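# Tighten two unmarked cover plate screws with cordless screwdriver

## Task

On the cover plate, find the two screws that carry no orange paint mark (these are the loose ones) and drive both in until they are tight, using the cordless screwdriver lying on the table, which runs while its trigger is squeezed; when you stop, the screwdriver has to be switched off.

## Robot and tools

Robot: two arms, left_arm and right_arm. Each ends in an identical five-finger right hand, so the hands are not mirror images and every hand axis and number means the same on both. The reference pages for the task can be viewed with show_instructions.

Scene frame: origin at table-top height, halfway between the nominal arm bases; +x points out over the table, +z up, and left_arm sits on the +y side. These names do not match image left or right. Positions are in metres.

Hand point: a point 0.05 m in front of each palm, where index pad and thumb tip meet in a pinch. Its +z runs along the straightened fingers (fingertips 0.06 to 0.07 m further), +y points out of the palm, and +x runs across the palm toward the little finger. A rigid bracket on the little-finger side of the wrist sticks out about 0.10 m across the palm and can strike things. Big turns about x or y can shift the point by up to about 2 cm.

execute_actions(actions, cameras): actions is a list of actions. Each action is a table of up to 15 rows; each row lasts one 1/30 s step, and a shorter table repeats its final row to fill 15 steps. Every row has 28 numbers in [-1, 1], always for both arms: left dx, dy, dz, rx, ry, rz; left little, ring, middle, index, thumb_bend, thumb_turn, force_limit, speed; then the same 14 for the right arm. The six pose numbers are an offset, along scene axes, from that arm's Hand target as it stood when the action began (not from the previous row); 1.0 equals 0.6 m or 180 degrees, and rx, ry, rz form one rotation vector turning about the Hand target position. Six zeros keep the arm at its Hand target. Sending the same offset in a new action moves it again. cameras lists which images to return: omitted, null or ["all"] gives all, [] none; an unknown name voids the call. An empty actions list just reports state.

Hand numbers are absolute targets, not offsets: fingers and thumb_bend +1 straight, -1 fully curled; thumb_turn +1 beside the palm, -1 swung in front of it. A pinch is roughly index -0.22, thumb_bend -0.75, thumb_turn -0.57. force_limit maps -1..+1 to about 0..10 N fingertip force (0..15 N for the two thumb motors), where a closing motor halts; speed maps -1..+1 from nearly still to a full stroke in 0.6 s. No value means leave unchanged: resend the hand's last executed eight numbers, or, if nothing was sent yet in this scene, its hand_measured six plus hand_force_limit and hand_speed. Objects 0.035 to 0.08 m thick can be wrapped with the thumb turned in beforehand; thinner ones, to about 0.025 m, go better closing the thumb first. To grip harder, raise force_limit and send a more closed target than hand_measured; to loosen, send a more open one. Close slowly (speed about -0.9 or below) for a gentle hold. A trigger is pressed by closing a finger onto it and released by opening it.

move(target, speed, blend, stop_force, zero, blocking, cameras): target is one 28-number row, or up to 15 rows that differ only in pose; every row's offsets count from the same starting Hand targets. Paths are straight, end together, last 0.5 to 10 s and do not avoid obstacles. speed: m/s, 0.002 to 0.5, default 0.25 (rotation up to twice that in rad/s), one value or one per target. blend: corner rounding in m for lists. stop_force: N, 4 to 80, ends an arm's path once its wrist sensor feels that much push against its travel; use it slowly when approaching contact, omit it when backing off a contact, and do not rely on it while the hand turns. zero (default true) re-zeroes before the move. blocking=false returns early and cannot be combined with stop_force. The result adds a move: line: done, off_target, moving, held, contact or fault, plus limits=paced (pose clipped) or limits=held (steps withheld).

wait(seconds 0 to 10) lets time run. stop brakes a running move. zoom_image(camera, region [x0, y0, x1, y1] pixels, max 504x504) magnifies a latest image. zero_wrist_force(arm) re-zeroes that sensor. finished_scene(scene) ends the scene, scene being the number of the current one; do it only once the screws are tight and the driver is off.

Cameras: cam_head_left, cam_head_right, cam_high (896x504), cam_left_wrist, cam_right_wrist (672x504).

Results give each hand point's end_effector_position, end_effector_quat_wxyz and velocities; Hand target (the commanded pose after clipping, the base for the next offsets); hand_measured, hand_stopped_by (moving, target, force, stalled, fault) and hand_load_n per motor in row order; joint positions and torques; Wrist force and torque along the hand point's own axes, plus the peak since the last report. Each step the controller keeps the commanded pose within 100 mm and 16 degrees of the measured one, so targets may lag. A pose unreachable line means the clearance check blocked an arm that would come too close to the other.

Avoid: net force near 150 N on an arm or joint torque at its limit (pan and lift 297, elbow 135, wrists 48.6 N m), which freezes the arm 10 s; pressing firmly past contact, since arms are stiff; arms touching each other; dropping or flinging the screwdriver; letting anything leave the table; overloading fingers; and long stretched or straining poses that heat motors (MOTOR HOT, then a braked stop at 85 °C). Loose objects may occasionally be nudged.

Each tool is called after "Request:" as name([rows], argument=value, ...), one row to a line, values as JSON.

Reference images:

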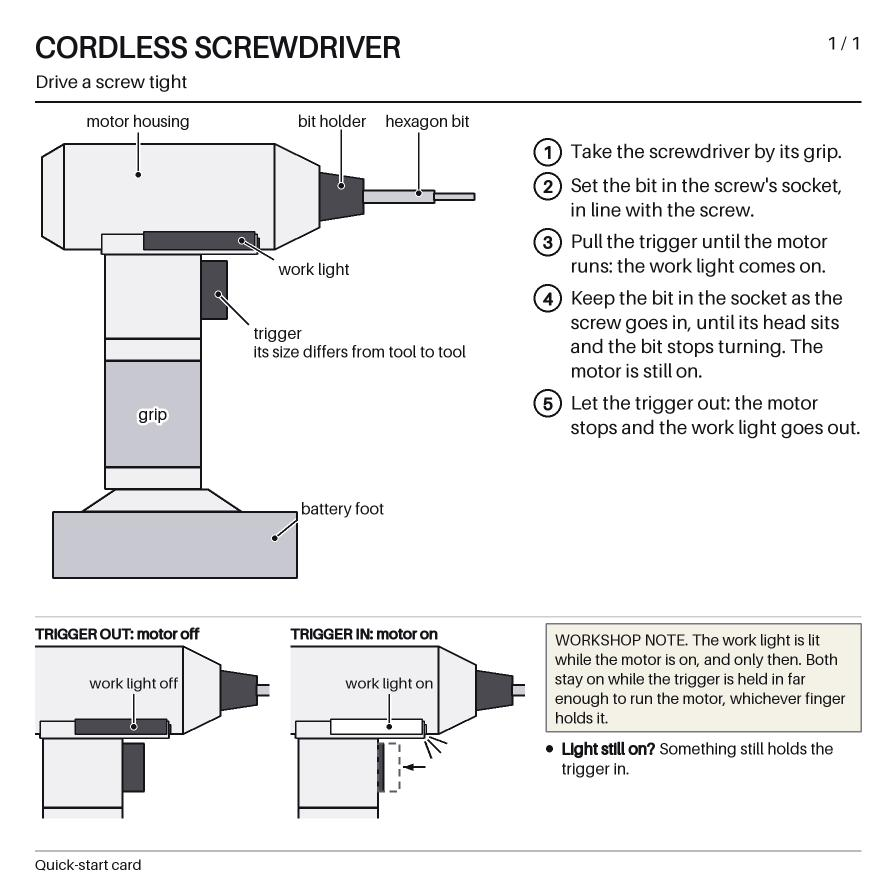

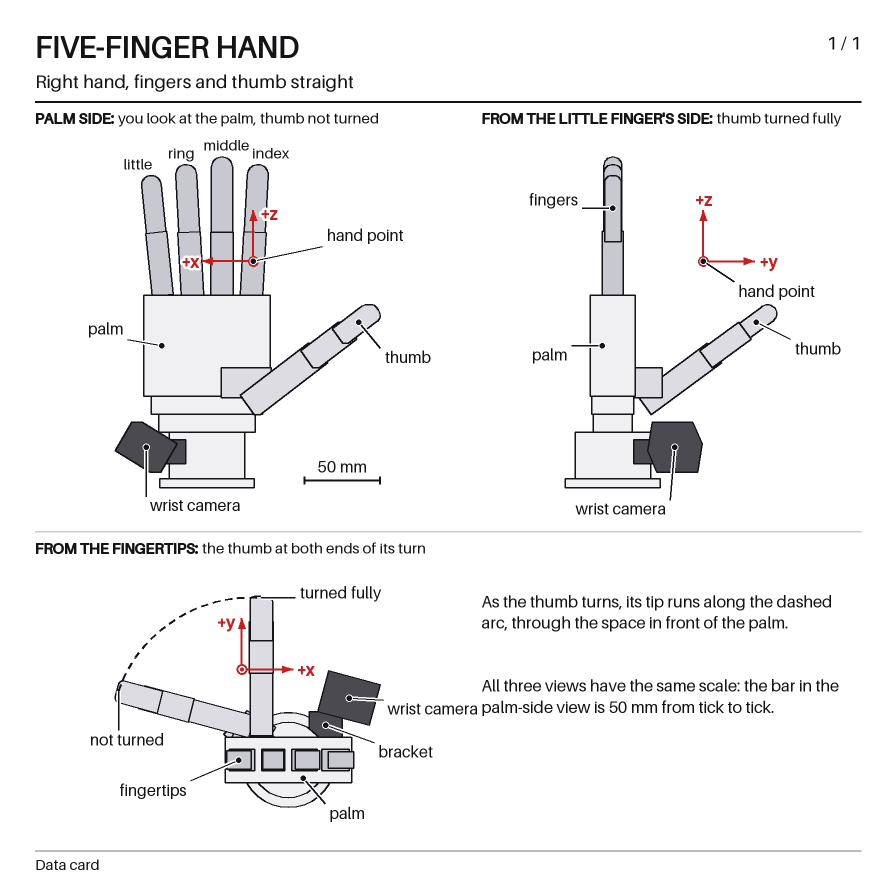

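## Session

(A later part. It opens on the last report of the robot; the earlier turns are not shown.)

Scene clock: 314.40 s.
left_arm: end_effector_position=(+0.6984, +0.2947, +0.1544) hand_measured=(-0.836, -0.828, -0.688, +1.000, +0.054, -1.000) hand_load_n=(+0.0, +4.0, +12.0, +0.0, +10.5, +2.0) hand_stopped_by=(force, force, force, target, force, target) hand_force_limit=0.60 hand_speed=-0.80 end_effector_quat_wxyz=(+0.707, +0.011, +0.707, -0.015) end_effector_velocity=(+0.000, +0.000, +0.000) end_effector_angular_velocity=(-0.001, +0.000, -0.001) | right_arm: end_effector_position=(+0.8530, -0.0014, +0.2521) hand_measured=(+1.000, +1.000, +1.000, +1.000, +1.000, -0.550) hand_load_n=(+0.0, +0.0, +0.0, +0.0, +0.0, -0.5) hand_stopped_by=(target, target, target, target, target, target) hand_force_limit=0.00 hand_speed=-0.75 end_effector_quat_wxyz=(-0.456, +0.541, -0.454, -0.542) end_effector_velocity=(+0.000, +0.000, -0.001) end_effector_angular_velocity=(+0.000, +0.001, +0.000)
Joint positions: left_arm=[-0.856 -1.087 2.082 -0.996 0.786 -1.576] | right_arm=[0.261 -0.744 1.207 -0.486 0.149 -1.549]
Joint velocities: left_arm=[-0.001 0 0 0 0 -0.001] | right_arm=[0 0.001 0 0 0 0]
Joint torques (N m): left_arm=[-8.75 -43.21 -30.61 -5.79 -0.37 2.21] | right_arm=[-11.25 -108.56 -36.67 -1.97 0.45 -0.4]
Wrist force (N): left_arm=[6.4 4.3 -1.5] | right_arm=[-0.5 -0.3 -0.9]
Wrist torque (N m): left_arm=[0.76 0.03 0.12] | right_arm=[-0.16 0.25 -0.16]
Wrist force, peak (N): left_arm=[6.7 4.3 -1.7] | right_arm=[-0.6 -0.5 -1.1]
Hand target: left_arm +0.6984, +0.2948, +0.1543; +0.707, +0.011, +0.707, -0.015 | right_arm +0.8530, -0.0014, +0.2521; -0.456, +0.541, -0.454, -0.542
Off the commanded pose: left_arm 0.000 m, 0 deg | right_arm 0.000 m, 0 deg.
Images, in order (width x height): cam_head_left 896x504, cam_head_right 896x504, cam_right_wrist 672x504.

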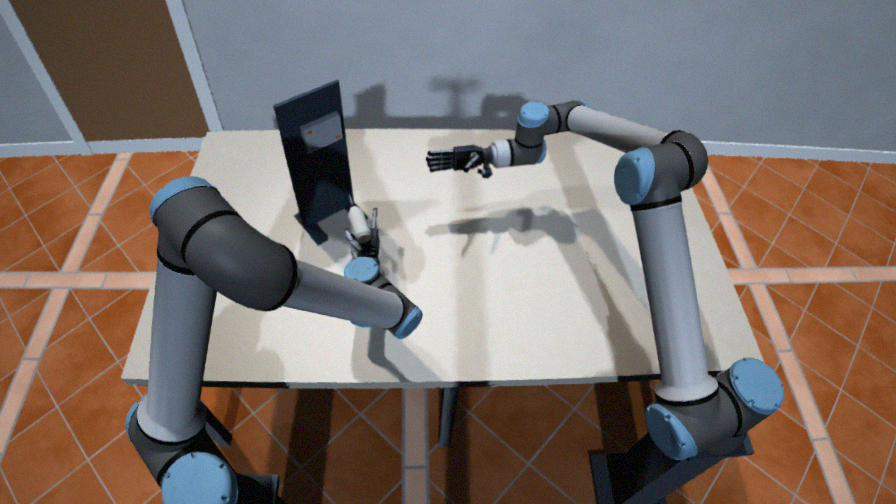

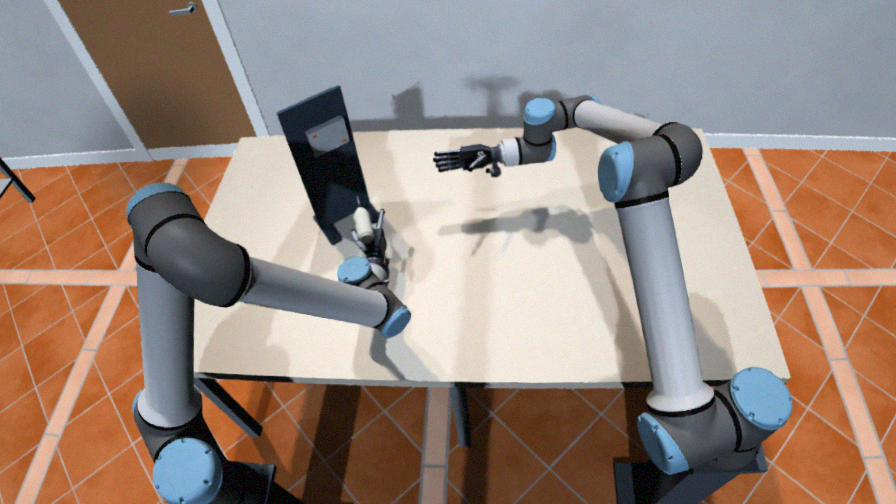

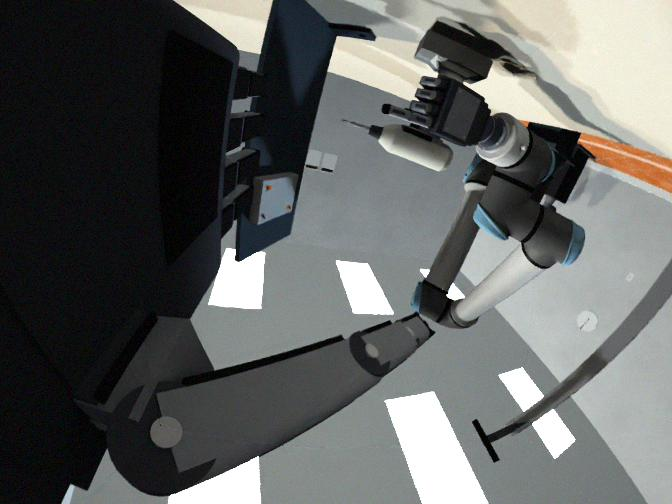

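Request:
execute_actions([
  [[0,0,0,0,0,0,-0.97,-0.97,-0.97,-0.95,-0.97,-1,0.6,-0.7,0,0,0,0,0,0,1,1,1,1,1,-0.55,0.0,-0.75]],
  [[0,0,0,0,0,0,-0.97,-0.97,-0.97,-0.95,-0.97,-1,0.6,-0.7,0,0,0,0,0,0,1,1,1,1,1,-0.55,0.0,-0.75]],
  [[0,0,0,0,0,0,-0.97,-0.97,-0.97,-0.95,-0.97,-1,0.6,-0.7,0,0,0,0,0,0,1,1,1,1,1,-0.55,0.0,-0.75]],
  [[0,0,0,0,0,0,-0.97,-0.97,-0.97,-0.95,-0.97,-1,0.6,-0.7,0,0,0,0,0,0,1,1,1,1,1,-0.55,0.0,-0.75]],
  [[0,0,0,0,0,0,-0.97,-0.97,-0.97,-0.95,-0.97,-1,0.6,-0.7,0,0,0,0,0,0,1,1,1,1,1,-0.55,0.0,-0.75]],
  [[0,0,0,0,0,0,-0.97,-0.97,-0.97,-0.95,-0.97,-1,0.6,-0.7,0,0,0,0,0,0,1,1,1,1,1,-0.55,0.0,-0.75]],
], cameras=["cam_right_wrist"])

Request:
zoom_image(camera="cam_right_wrist", region=[320, 0, 540, 180])

Scene clock: 318.70 s.
left_arm: end_effector_position=(+0.6984, +0.2948, +0.1543) hand_measured=(-0.836, -0.828, -0.688, -0.730, +0.054, -1.000) hand_load_n=(+0.0, +2.0, +11.5, +8.0, +11.0, +2.0) hand_stopped_by=(force, force, force, force, force, target) hand_force_limit=0.60 hand_speed=-0.70 end_effector_quat_wxyz=(+0.707, +0.011, +0.707, -0.015) end_effector_velocity=(+0.000, +0.000, +0.000) end_effector_angular_velocity=(+0.001, +0.000, +0.000) | right_arm: end_effector_position=(+0.8530, -0.0014, +0.2521) hand_measured=(+1.000, +1.000, +1.000, +1.000, +1.000, -0.550) hand_load_n=(+0.0, +0.0, +0.0, +0.0, +0.0, +0.0) hand_stopped_by=(target, target, target, target, target, target) hand_force_limit=0.00 hand_speed=-0.75 end_effector_quat_wxyz=(-0.456, +0.541, -0.454, -0.542) end_effector_velocity=(+0.000, +0.000, +0.000) end_effector_angular_velocity=(+0.000, +0.000, +0.000)
Joint positions: left_arm=[-0.856 -1.087 2.082 -0.996 0.786 -1.576] | right_arm=[0.261 -0.744 1.207 -0.486 0.149 -1.549]
Joint velocities: left_arm=[0.001 0 0 0 0 0.001] | right_arm=[0 0 0 -0.001 0 0]
Joint torques (N m): left_arm=[-11.09 -47.86 -18.75 -5.04 -0.4 2.36] | right_arm=[-11.44 -108.79 -36.87 -1.95 0.39 -0.41]
Wrist force (N): left_arm=[6.9 3.9 -1.7] | right_arm=[-0.9 -0.6 -1.0]
Wrist torque (N m): left_arm=[0.70 -0.05 0.14] | right_arm=[-0.21 0.32 -0.20]
Wrist force, peak (N): left_arm=[7.0 4.3 -1.7] | right_arm=[-0.8 -0.5 -1.3]
Hand target: left_arm +0.6984, +0.2948, +0.1543; +0.707, +0.011, +0.707, -0.015 | right_arm +0.8530, -0.0014, +0.2521; -0.456, +0.541, -0.454, -0.542
Off the commanded pose: left_arm 0.000 m, 0 deg | right_arm 0.000 m, 0 deg.
Images, in order (width x height): cam_right_wrist 672x504.

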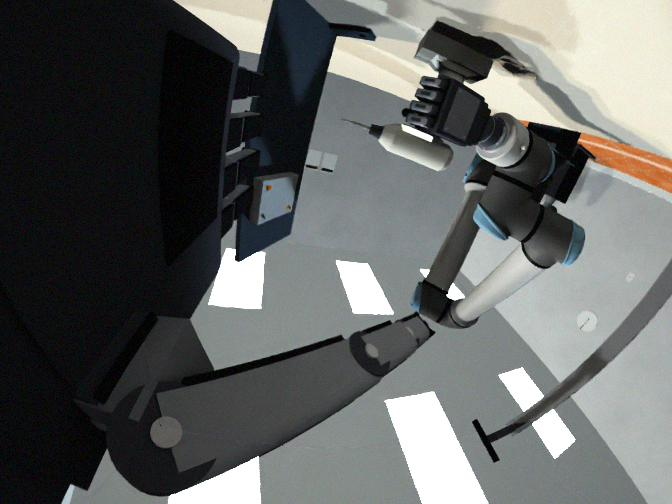

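Scaled by 2.291 from the camera's 672x504 image, which has a finer 960x720 frame.

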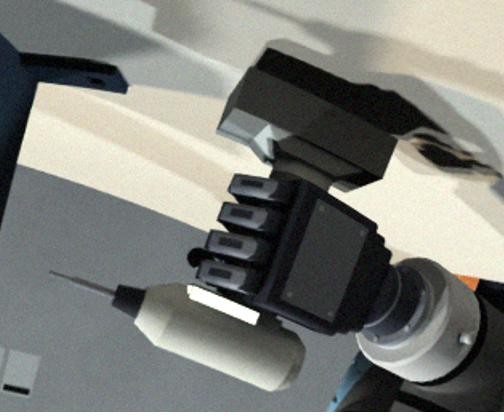

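Request:
execute_actions([
  [[0,0,0,0,0,0,-0.97,-0.97,-0.97,1,-0.97,-1,0.6,-0.7,0,0,0,0,0,0,1,1,1,1,1,-0.55,0.0,-0.75]],
  [[0,0,0,0,0,0,-0.97,-0.97,-0.97,1,-0.97,-1,0.6,-0.7,0,0,0,0,0,0,1,1,1,1,1,-0.55,0.0,-0.75]],
  [[0,0,0,0,0,0,-0.97,-0.97,-0.97,1,-0.97,-1,0.6,-0.7,0,0,0,0,0,0,1,1,1,1,1,-0.55,0.0,-0.75]],
], cameras=[])

Request:
move(target=[0,0,0.25,0,0,-0.0222,-0.97,-0.97,-0.97,1,-0.97,-1,0.6,-0.7,0,0,0,0,0,0,1,1,1,1,1,-0.55,0.0,-0.75], speed=0.06)

Request:
zoom_image(camera="cam_right_wrist", region=[220, 20, 540, 260])

Request:
zoom_image(camera="cam_high", region=[360, 120, 500, 340])

Scene clock: 322.70 s.
left_arm: end_effector_position=(+0.6984, +0.2948, +0.1543) hand_measured=(-0.836, -0.828, -0.688, +1.000, +0.054, -1.000) hand_load_n=(+0.5, +4.0, +12.5, +0.0, +11.0, +2.0) hand_stopped_by=(force, force, force, target, force, target) hand_force_limit=0.60 hand_speed=-0.70 end_effector_quat_wxyz=(+0.707, +0.011, +0.707, -0.015) end_effector_velocity=(+0.000, -0.001, +0.000) end_effector_angular_velocity=(+0.000, +0.000, -0.002) | right_arm: end_effector_position=(+0.8530, -0.0014, +0.2521) hand_measured=(+1.000, +1.000, +1.000, +1.000, +1.000, -0.550) hand_load_n=(+0.0, +0.0, +0.0, +0.0, +0.0, -0.5) hand_stopped_by=(target, target, target, target, target, target) hand_force_limit=0.00 hand_speed=-0.75 end_effector_quat_wxyz=(-0.456, +0.541, -0.454, -0.542) end_effector_velocity=(+0.000, +0.000, -0.001) end_effector_angular_velocity=(+0.000, +0.000, +0.000)
Joint positions: left_arm=[-0.856 -1.087 2.082 -0.996 0.786 -1.576] | right_arm=[0.261 -0.744 1.207 -0.486 0.149 -1.549]
Joint velocities: left_arm=[-0.001 0 0 0 0.001 0] | right_arm=[0 0.001 0 -0.001 0 0]
Joint torques (N m): left_arm=[-12.26 -48.43 -26.77 -5.07 -0.3 2.44] | right_arm=[-10.8 -109.17 -36.98 -2.12 0.56 -0.37]
Wrist force (N): left_arm=[6.7 4.2 -1.5] | right_arm=[-0.4 -0.6 -0.8]
Wrist torque (N m): left_arm=[0.76 -0.02 0.14] | right_arm=[-0.21 0.23 -0.18]
Wrist force, peak (N): left_arm=[7.0 4.3 -1.9] | right_arm=[-0.7 -0.5 -1.4]
Hand target: left_arm +0.6984, +0.2948, +0.1543; +0.707, +0.011, +0.707, -0.015 | right_arm +0.8530, -0.0014, +0.2521; -0.456, +0.541, -0.454, -0.542
Off the commanded pose: left_arm 0.000 m, 0 deg | right_arm 0.000 m, 0 deg.
No camera images: "cameras" was empty.

Scene clock: 325.50 s.
left_arm: end_effector_position=(+0.6987, +0.2945, +0.3048) hand_measured=(-0.836, -0.828, -0.688, +1.000, +0.054, -1.000) hand_load_n=(+0.5, +4.0, +12.0, +0.0, +11.0, +2.0) hand_stopped_by=(force, force, force, target, force, target) hand_force_limit=0.60 hand_speed=-0.70 end_effector_quat_wxyz=(+0.706, +0.036, +0.706, -0.040) end_effector_velocity=(+0.001, +0.001, -0.001) end_effector_angular_velocity=(-0.001, -0.001, +0.001) | right_arm: end_effector_position=(+0.8530, -0.0014, +0.2521) hand_measured=(+1.000, +1.000, +1.000, +1.000, +1.000, -0.550) hand_load_n=(+0.0, +0.0, +0.0, +0.0, +0.0, +0.0) hand_stopped_by=(target, target, target, target, target, target) hand_force_limit=0.00 hand_speed=-0.75 end_effector_quat_wxyz=(-0.456, +0.541, -0.454, -0.542) end_effector_velocity=(+0.000, +0.000, +0.002) end_effector_angular_velocity=(+0.000, +0.000, +0.000)
Joint positions: left_arm=[-0.837 -1.313 2.038 -0.726 0.875 -1.576] | right_arm=[0.261 -0.744 1.207 -0.486 0.149 -1.549]
Joint velocities: left_arm=[0.001 0.003 0 -0.005 0 0] | right_arm=[0 -0.002 0 0.002 0 0]
Joint torques (N m): left_arm=[-5.04 -36.74 -25.25 -5.38 -2.15 -3.01] | right_arm=[-11.51 -109.33 -36.5 -2.01 0.49 -0.55]
Wrist force (N): left_arm=[6.5 4.3 -1.7] | right_arm=[-0.5 -0.6 -0.8]
Wrist torque (N m): left_arm=[0.79 0.03 0.13] | right_arm=[-0.21 0.24 -0.17]
Wrist force, peak (N): left_arm=[7.8 4.1 -1.5] | right_arm=[-0.7 -0.7 -1.3]
Hand target: left_arm +0.6986, +0.2946, +0.3045; +0.706, +0.036, +0.706, -0.040 | right_arm +0.8530, -0.0014, +0.2521; -0.456, +0.541, -0.454, -0.542
Off the commanded pose: left_arm 0.001 m, 0 deg | right_arm 0.000 m, 0 deg.
move: done

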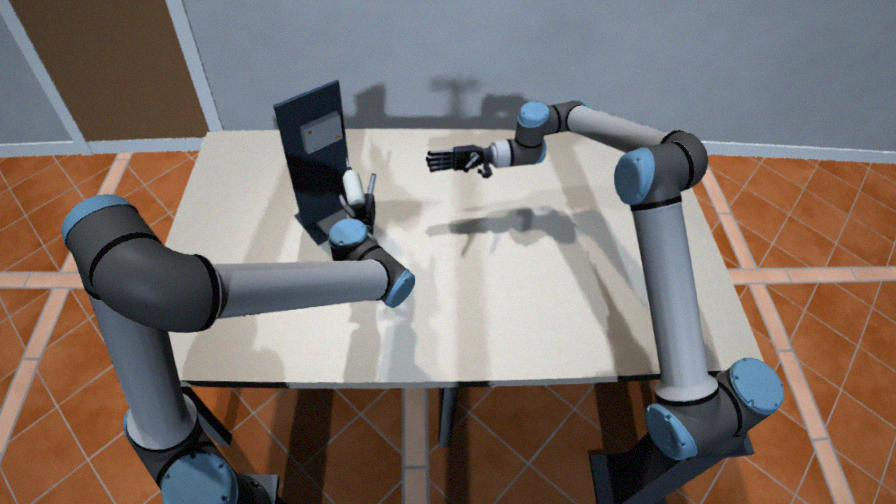

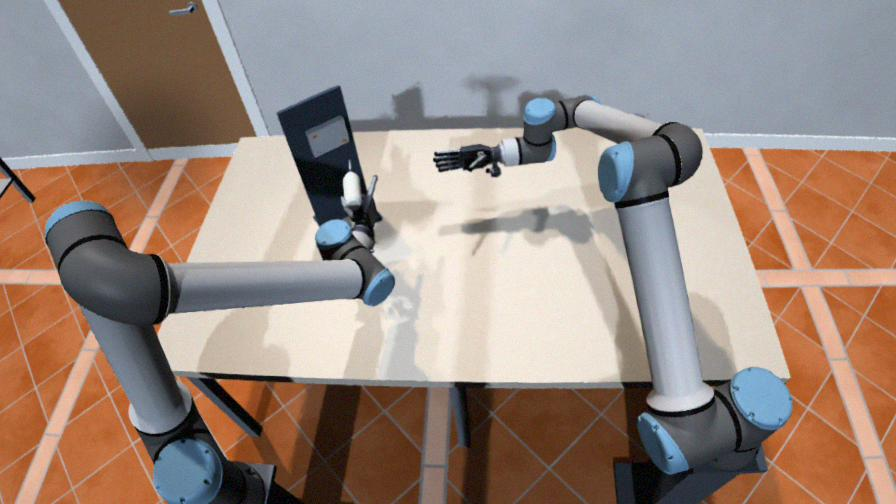

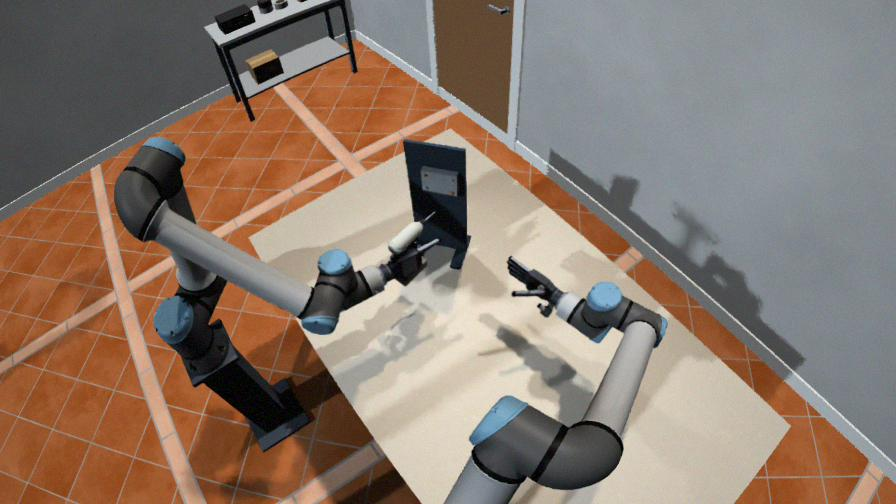

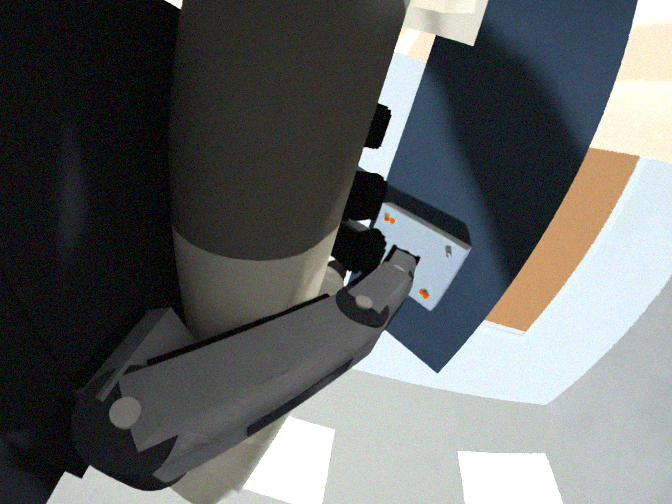

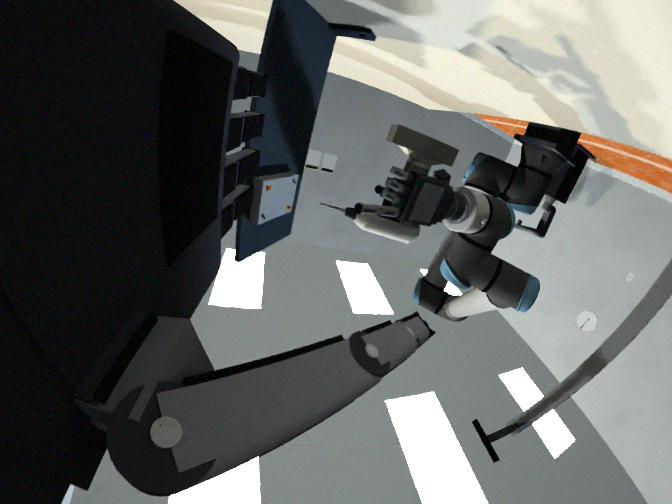

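Scaled by 1.575 from the camera's 672x504 image, which has a finer 960x720 frame.

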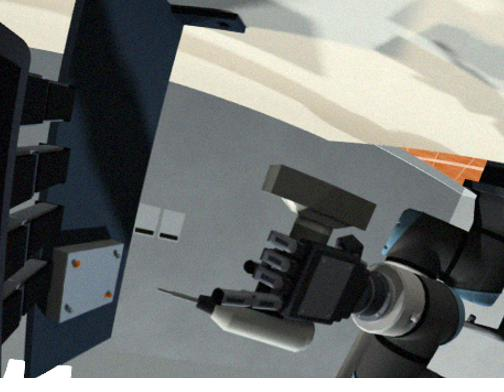

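Scaled by 2.291.

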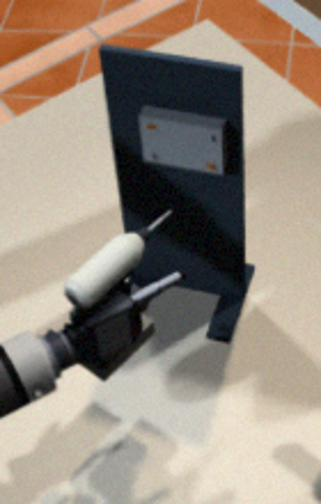

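Request:
move(target=[0,0,0,0,0,0,-0.97,-0.97,-0.97,1,-0.97,-1,0.6,-0.7,0.135,0.239,0.4,-0.154,-0.012,-0.05,1,1,1,1,1,-0.55,0.0,-0.75], speed=0.12, cameras=["cam_right_wrist","cam_high"])

Scene clock: 329.50 s.
left_arm: end_effector_position=(+0.6986, +0.2946, +0.3045) hand_measured=(-0.836, -0.828, -0.688, +1.000, +0.054, -1.000) hand_load_n=(+0.5, +4.0, +12.5, +0.0, +11.0, +2.0) hand_stopped_by=(force, force, force, target, force, target) hand_force_limit=0.60 hand_speed=-0.70 end_effector_quat_wxyz=(+0.706, +0.036, +0.706, -0.040) end_effector_velocity=(+0.000, +0.001, -0.001) end_effector_angular_velocity=(+0.000, +0.000, +0.001) | right_arm: end_effector_position=(+0.9326, +0.1412, +0.4911) hand_measured=(+1.000, +1.000, +1.000, +1.000, +1.000, -0.550) hand_load_n=(+0.0, +0.0, +0.0, +0.0, +0.0, +0.0) hand_stopped_by=(target, target, target, target, target, target) hand_force_limit=0.00 hand_speed=-0.75 end_effector_quat_wxyz=(+0.451, -0.534, +0.613, +0.368) end_effector_velocity=(+0.000, -0.001, +0.003) end_effector_angular_velocity=(+0.000, -0.003, -0.003)
Joint positions: left_arm=[-0.837 -1.312 2.038 -0.726 0.875 -1.576] | right_arm=[0.383 -0.428 0.037 0.926 0.685 -2.032]
Joint velocities: left_arm=[0.001 0.001 0 0 0.001 -0.001] | right_arm=[0 -0.003 0 0 0.003 0]
Joint torques (N m): left_arm=[-14.2 -39.73 -33.15 -6.11 -1.58 -1.97] | right_arm=[-14.06 -128.42 -35.39 3.17 1.52 -1.06]
Wrist force (N): left_arm=[6.7 4.5 -1.4] | right_arm=[-0.7 -0.3 -0.7]
Wrist torque (N m): left_arm=[0.80 -0.02 0.15] | right_arm=[-0.14 0.19 -0.18]
Wrist force, peak (N): left_arm=[7.1 4.3 -1.5] | right_arm=[-2.2 0.2 -0.8]
Hand target: left_arm +0.6986, +0.2946, +0.3045; +0.706, +0.036, +0.706, -0.040 | right_arm +0.9343, +0.1421, +0.4920; +0.362, -0.607, +0.602, +0.370
Off the commanded pose: left_arm 0.000 m, 0 deg | right_arm 0.002 m, 13 deg.
elbow stopped short (right arm): the move would have taken joint 3 (elbow) straighter than the controller allows.
move: off_target (right_arm)
Images, in order (width x height): cam_high 896x504, cam_right_wrist 672x504.

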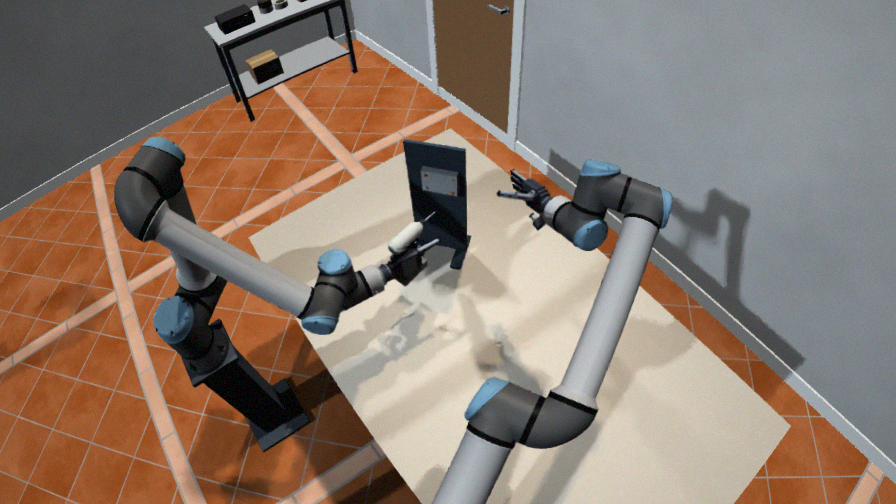

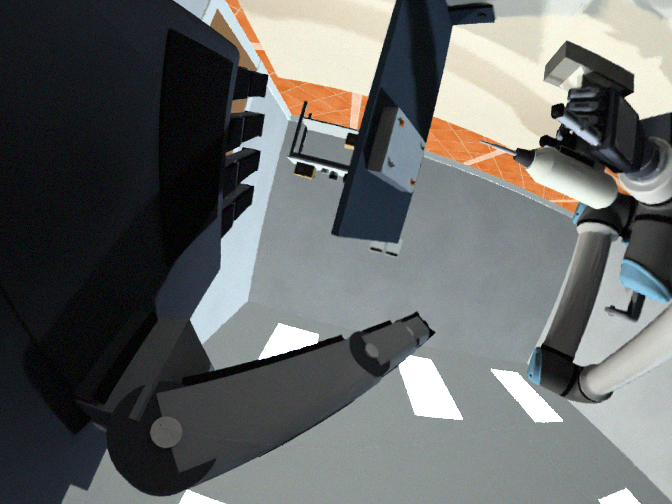

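Request:
move(target=[0,0,0,0,0,0,-0.97,-0.97,-0.97,1,-0.97,-1,0.6,-0.7,-0.2,-0.02,0.0,0,0,-0.07,1,1,1,1,1,-0.55,0.0,-0.75], speed=0.12, cameras=["cam_right_wrist","cam_high"])

Request:
zoom_image(camera="cam_right_wrist", region=[340, 20, 660, 260])

Scene clock: 331.13 s.
left_arm: end_effector_position=(+0.6986, +0.2946, +0.3045) hand_measured=(-0.836, -0.828, -0.688, +1.000, +0.054, -1.000) hand_load_n=(+0.5, +4.0, +12.5, +0.0, +11.0, +2.0) hand_stopped_by=(force, force, force, target, force, target) hand_force_limit=0.60 hand_speed=-0.70 end_effector_quat_wxyz=(+0.706, +0.036, +0.706, -0.040) end_effector_velocity=(+0.000, +0.000, +0.000) end_effector_angular_velocity=(-0.001, -0.001, +0.001) | right_arm: end_effector_position=(+0.8140, +0.1300, +0.4918) hand_measured=(+1.000, +1.000, +1.000, +1.000, +1.000, -0.550) hand_load_n=(+0.0, +0.0, +0.0, +0.0, +0.0, +0.0) hand_stopped_by=(target, target, target, target, target, target) hand_force_limit=0.00 hand_speed=-0.75 end_effector_quat_wxyz=(+0.401, -0.538, +0.665, +0.328) end_effector_velocity=(+0.000, +0.000, +0.000) end_effector_angular_velocity=(+0.000, +0.001, +0.000)
Joint positions: left_arm=[-0.837 -1.312 2.038 -0.726 0.875 -1.576] | right_arm=[0.442 -0.796 0.686 0.788 0.832 -2.062]
Joint velocities: left_arm=[0 0 0 -0.001 -0.001 0] | right_arm=[0 -0.001 0.001 0.001 0 0]
Joint torques (N m): left_arm=[-10.88 -37.66 -36.18 -5.4 -1.02 -1.96] | right_arm=[-14.16 -114.6 -35.51 1.84 -0.46 1.68]
Wrist force (N): left_arm=[6.8 4.0 -1.4] | right_arm=[-0.5 -0.3 -0.7]
Wrist torque (N m): left_arm=[0.73 -0.03 0.13] | right_arm=[-0.14 0.12 -0.19]
Wrist force, peak (N): left_arm=[6.9 4.7 -1.4] | right_arm=[-0.7 1.5 -1.2]
Hand target: left_arm +0.6986, +0.2946, +0.3045; +0.706, +0.036, +0.706, -0.040 | right_arm +0.8140, +0.1299, +0.4918; +0.401, -0.538, +0.665, +0.328
Off the commanded pose: left_arm 0.000 m, 0 deg | right_arm 0.000 m, 0 deg.
move: done
Images, in order (width x height): cam_high 896x504, cam_right_wrist 672x504.

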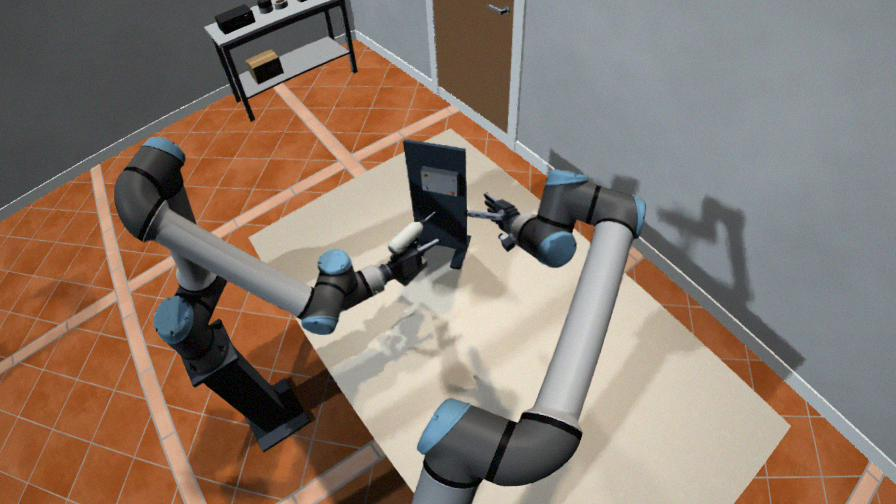

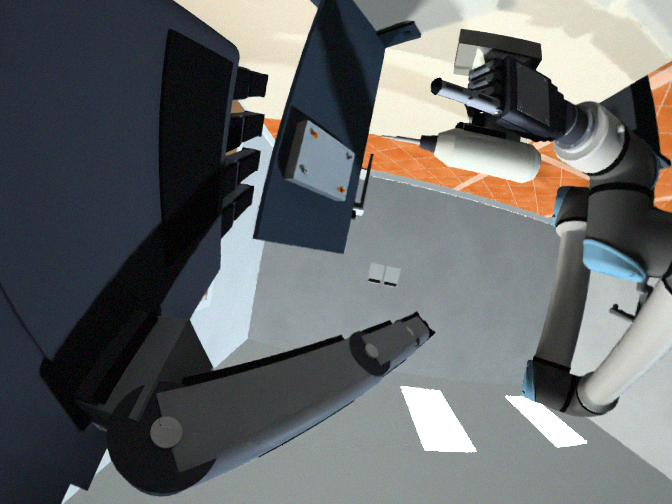

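Scaled by 1.575 from the camera's 672x504 image, which has a finer 960x720 frame.

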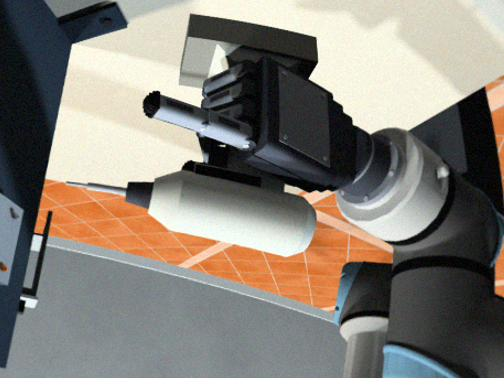

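Request:
move(target=[0,0,0,0,0,0,-0.97,-0.97,-0.97,1,-0.97,-1,0.6,-0.7,0,0.13,-0.03,0,0,0,1,1,1,1,1,-0.55,0.0,-0.75], speed=0.1, cameras=["cam_right_wrist"])

Request:
zoom_image(camera="cam_right_wrist", region=[240, 0, 560, 240])

Scene clock: 333.83 s.
left_arm: end_effector_position=(+0.6986, +0.2946, +0.3045) hand_measured=(-0.836, -0.828, -0.688, +1.000, +0.054, -1.000) hand_load_n=(+0.5, +4.0, +12.5, +0.0, +11.0, +2.0) hand_stopped_by=(force, force, force, target, force, target) hand_force_limit=0.60 hand_speed=-0.70 end_effector_quat_wxyz=(+0.706, +0.036, +0.706, -0.040) end_effector_velocity=(+0.000, +0.000, +0.001) end_effector_angular_velocity=(+0.000, -0.001, +0.000) | right_arm: end_effector_position=(+0.8140, +0.2080, +0.4738) hand_measured=(+1.000, +1.000, +1.000, +1.000, +1.000, -0.550) hand_load_n=(+0.0, +0.0, +0.5, +0.0, +0.0, +0.0) hand_stopped_by=(target, target, target, target, target, target) hand_force_limit=0.00 hand_speed=-0.75 end_effector_quat_wxyz=(+0.401, -0.538, +0.665, +0.328) end_effector_velocity=(+0.000, +0.000, +0.000) end_effector_angular_velocity=(+0.000, -0.001, +0.000)
Joint positions: left_arm=[-0.837 -1.312 2.038 -0.726 0.875 -1.576] | right_arm=[0.512 -0.658 0.463 0.836 0.888 -2.005]
Joint velocities: left_arm=[0 -0.001 0 0 -0.001 0.001] | right_arm=[0 0 0 0 0 0]
Joint torques (N m): left_arm=[-10.62 -37.89 -41.5 -5.2 -0.91 -1.4] | right_arm=[-12.25 -111.58 -41.49 -1.61 -2 -1.42]
Wrist force (N): left_arm=[6.6 4.0 -1.5] | right_arm=[-0.5 -0.3 -0.7]
Wrist torque (N m): left_arm=[0.72 -0.01 0.12] | right_arm=[-0.13 0.12 -0.17]
Wrist force, peak (N): left_arm=[7.2 4.4 -1.3] | right_arm=[-0.1 -0.7 -1.9]
Hand target: left_arm +0.6986, +0.2946, +0.3045; +0.706, +0.036, +0.706, -0.040 | right_arm +0.8141, +0.2079, +0.4738; +0.401, -0.538, +0.665, +0.328
Off the commanded pose: left_arm 0.000 m, 0 deg | right_arm 0.000 m, 0 deg.
move: done
Images, in order (width x height): cam_right_wrist 672x504.

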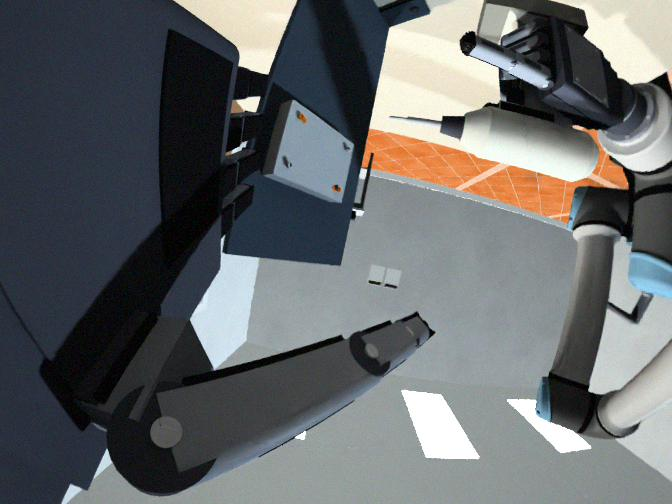

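Scaled by 1.575 from the camera's 672x504 image, which has a finer 960x720 frame.

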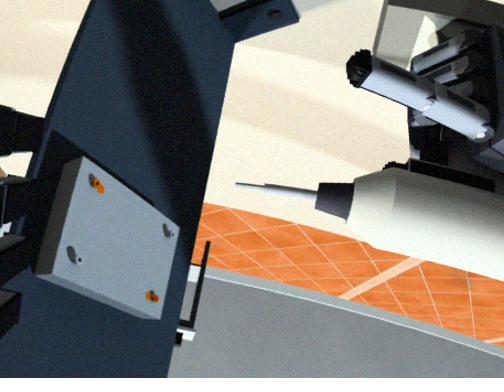

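Request:
zoom_image(camera="cam_right_wrist", region=[250, 70, 400, 220])

Request:
zoom_image(camera="cam_right_wrist", region=[380, 70, 500, 190])

Scaled by 3.360 from the camera's 672x504 image, which has a finer 960x720 frame.

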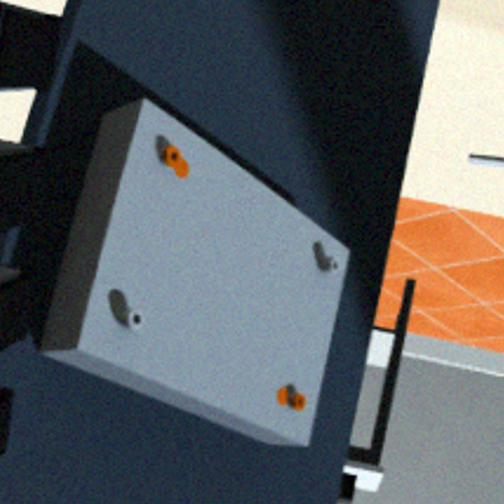

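Scaled by 4.200 from the camera's 672x504 image, which has a finer 960x720 frame.

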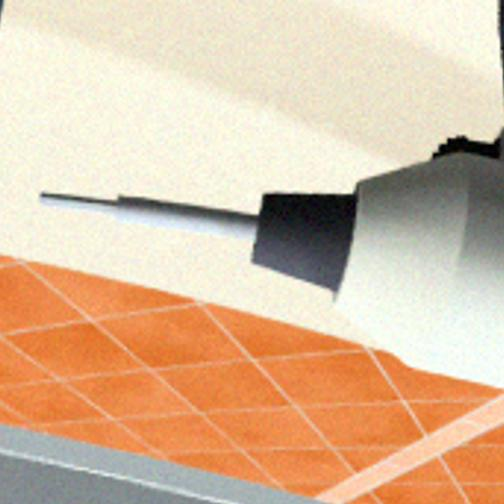

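Request:
move(target=[0,0,0,0,0,0,-0.97,-0.97,-0.97,1,-0.97,-1,0.6,-0.7,-0.1333,0,0,0,0,0,1,1,1,1,1,-0.55,0.0,-0.75], speed=0.1, cameras=["cam_right_wrist"])

Request:
zoom_image(camera="cam_right_wrist", region=[180, 70, 330, 220])

Request:
zoom_image(camera="cam_right_wrist", region=[290, 70, 410, 190])

Scene clock: 337.07 s.
left_arm: end_effector_position=(+0.6986, +0.2946, +0.3045) hand_measured=(-0.836, -0.828, -0.688, +1.000, +0.054, -1.000) hand_load_n=(+0.5, +4.0, +12.5, +0.0, +11.0, +2.0) hand_stopped_by=(force, force, force, target, force, target) hand_force_limit=0.60 hand_speed=-0.70 end_effector_quat_wxyz=(+0.706, +0.036, +0.706, -0.040) end_effector_velocity=(+0.000, -0.001, +0.000) end_effector_angular_velocity=(+0.000, +0.000, -0.001) | right_arm: end_effector_position=(+0.7339, +0.2079, +0.4738) hand_measured=(+1.000, +1.000, +1.000, +1.000, +1.000, -0.550) hand_load_n=(+0.0, +0.0, +0.0, +0.0, +0.0, +0.0) hand_stopped_by=(target, target, target, target, target, target) hand_force_limit=0.00 hand_speed=-0.75 end_effector_quat_wxyz=(+0.401, -0.538, +0.665, +0.328) end_effector_velocity=(+0.000, +0.000, +0.001) end_effector_angular_velocity=(+0.000, -0.001, +0.000)
Joint positions: left_arm=[-0.837 -1.312 2.038 -0.726 0.875 -1.576] | right_arm=[0.56 -0.827 0.764 0.682 0.927 -1.969]
Joint velocities: left_arm=[-0.001 0 0 0 0 0] | right_arm=[0 -0.002 0.001 0 0 -0.001]
Joint torques (N m): left_arm=[-11.17 -37.61 -47.97 -5.74 -0.49 0.08] | right_arm=[-15.27 -109.58 -36.45 3.09 -2.17 -1.98]
Wrist force (N): left_arm=[6.4 4.1 -1.6] | right_arm=[-0.4 -0.5 -0.9]
Wrist torque (N m): left_arm=[0.75 0.04 0.11] | right_arm=[-0.16 0.11 -0.17]
Wrist force, peak (N): left_arm=[7.0 4.5 -1.4] | right_arm=[-0.5 -1.7 -0.6]
Hand target: left_arm +0.6986, +0.2946, +0.3045; +0.706, +0.036, +0.706, -0.040 | right_arm +0.7340, +0.2079, +0.4737; +0.401, -0.538, +0.665, +0.328
Off the commanded pose: left_arm 0.000 m, 0 deg | right_arm 0.000 m, 0 deg.
move: done
Images, in order (width x height): cam_right_wrist 672x504.

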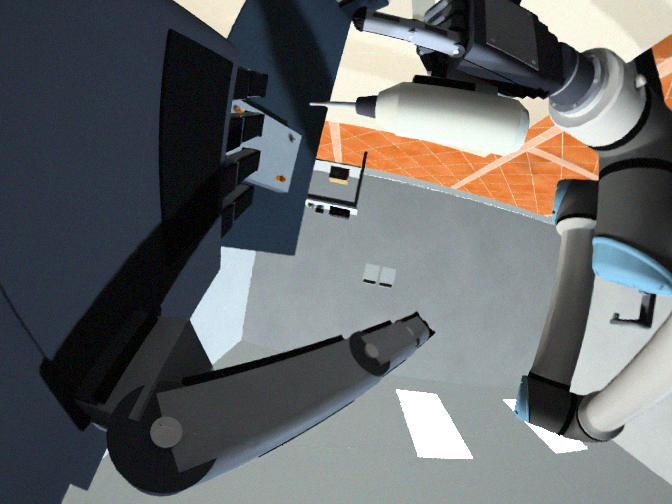

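Scaled by 3.360 from the camera's 672x504 image, which has a finer 960x720 frame.

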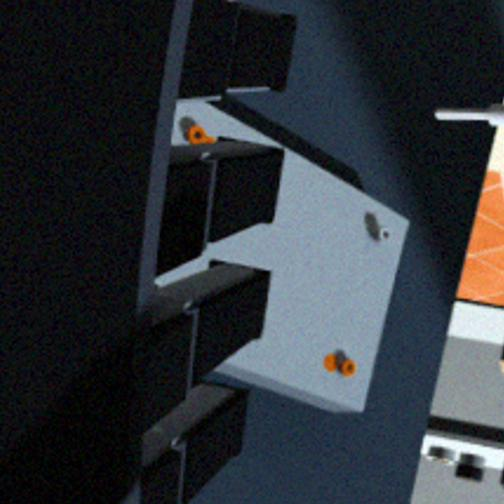

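Scaled by 4.200 from the camera's 672x504 image, which has a finer 960x720 frame.

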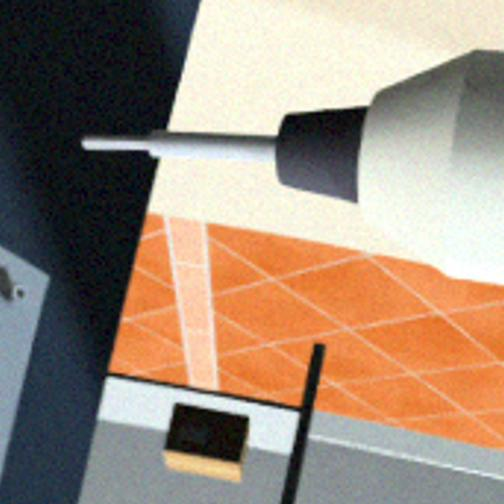

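Request:
move(target=[0,0,0,0,0,0.1667,-0.97,-0.97,-0.97,1,-0.97,-1,0.6,-0.7,0.1,-0.05,0.0,0,0,0,1,1,1,1,1,-0.55,0.0,-0.75], speed=0.1, cameras=["cam_right_wrist","cam_high","cam_left_wrist"])

Request:
zoom_image(camera="cam_right_wrist", region=[240, 70, 390, 220])

Request:
zoom_image(camera="cam_high", region=[360, 120, 500, 340])

Scene clock: 341.67 s.
left_arm: end_effector_position=(+0.6984, +0.2943, +0.3041) hand_measured=(-0.836, -0.828, -0.688, +1.000, +0.054, -1.000) hand_load_n=(+0.5, +4.5, +12.5, +0.0, +11.0, +2.0) hand_stopped_by=(force, force, force, target, force, target) hand_force_limit=0.60 hand_speed=-0.70 end_effector_quat_wxyz=(+0.692, -0.148, +0.691, +0.144) end_effector_velocity=(+0.000, +0.000, -0.001) end_effector_angular_velocity=(+0.000, +0.000, +0.000) | right_arm: end_effector_position=(+0.7942, +0.1778, +0.4737) hand_measured=(+1.000, +1.000, +1.000, +1.000, +1.000, -0.550) hand_load_n=(+0.0, +0.0, +0.0, +0.0, +0.0, +0.0) hand_stopped_by=(target, target, target, target, target, target) hand_force_limit=0.00 hand_speed=-0.75 end_effector_quat_wxyz=(+0.401, -0.538, +0.665, +0.328) end_effector_velocity=(-0.001, +0.001, +0.000) end_effector_angular_velocity=(+0.000, -0.001, +0.000)
Joint positions: left_arm=[-0.914 -1.151 1.804 -0.653 0.275 -1.575] | right_arm=[0.497 -0.764 0.658 0.755 0.876 -2.017]
Joint velocities: left_arm=[0 0.001 0 0 0 -0.001] | right_arm=[0.001 0 0 -0.001 0 0]
Joint torques (N m): left_arm=[-0.61 -87.77 -25.12 -2.49 -0.05 -3.1] | right_arm=[14.28 -118.09 -34.64 -1.56 1.01 0.91]
Wrist force (N): left_arm=[6.6 3.5 -1.6] | right_arm=[-0.7 -0.1 -0.6]
Wrist torque (N m): left_arm=[0.66 0.00 0.13] | right_arm=[-0.11 0.16 -0.18]
Wrist force, peak (N): left_arm=[7.1 4.3 -1.8] | right_arm=[-0.5 -0.9 -0.8]
Hand target: left_arm +0.6983, +0.2945, +0.3041; +0.692, -0.148, +0.691, +0.144 | right_arm +0.7940, +0.1779, +0.4738; +0.401, -0.538, +0.665, +0.328
Off the commanded pose: left_arm 0.001 m, 0 deg | right_arm 0.000 m, 0 deg.
move: done
Images, in order (width x height): cam_high 896x504, cam_left_wrist 672x504, cam_right_wrist 672x504.

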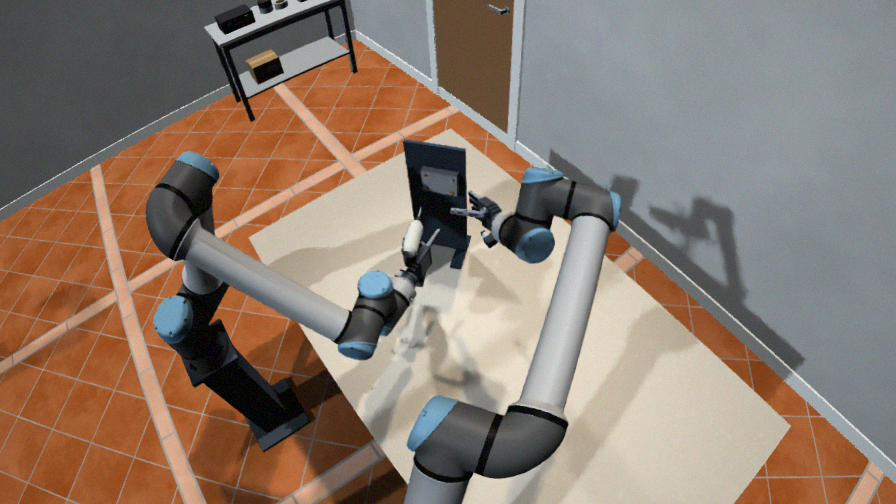

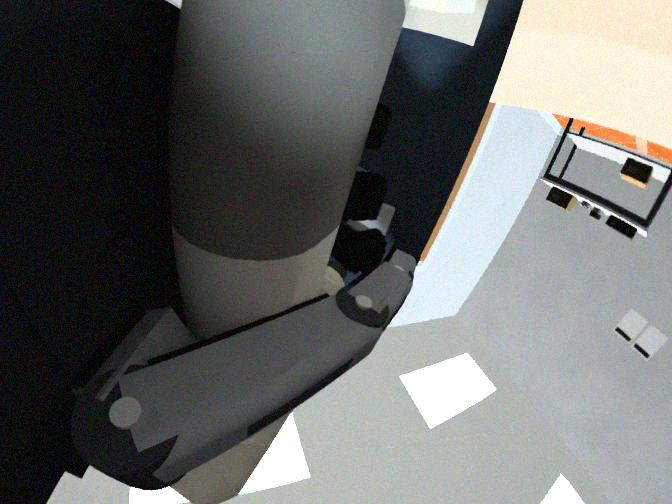

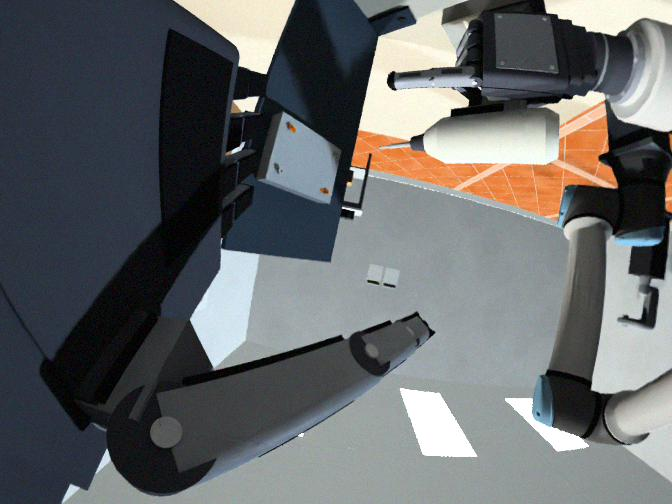

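Scaled by 3.360 from the camera's 672x504 image, which has a finer 960x720 frame.

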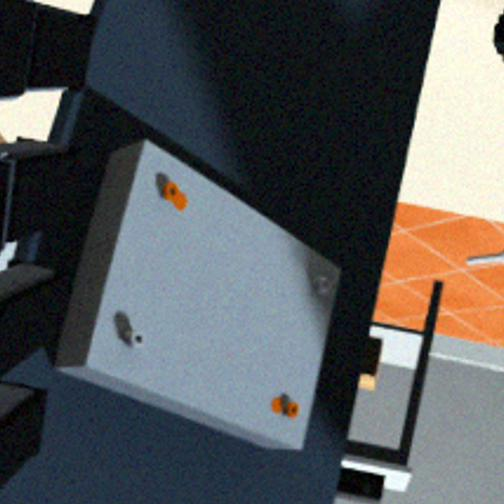

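Scaled by 2.291.

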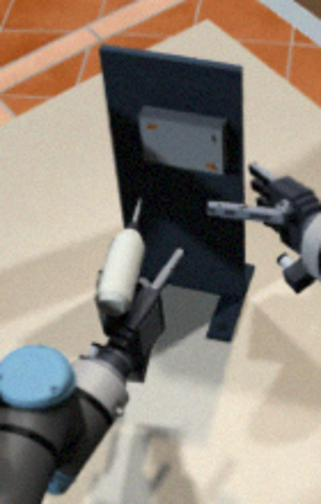

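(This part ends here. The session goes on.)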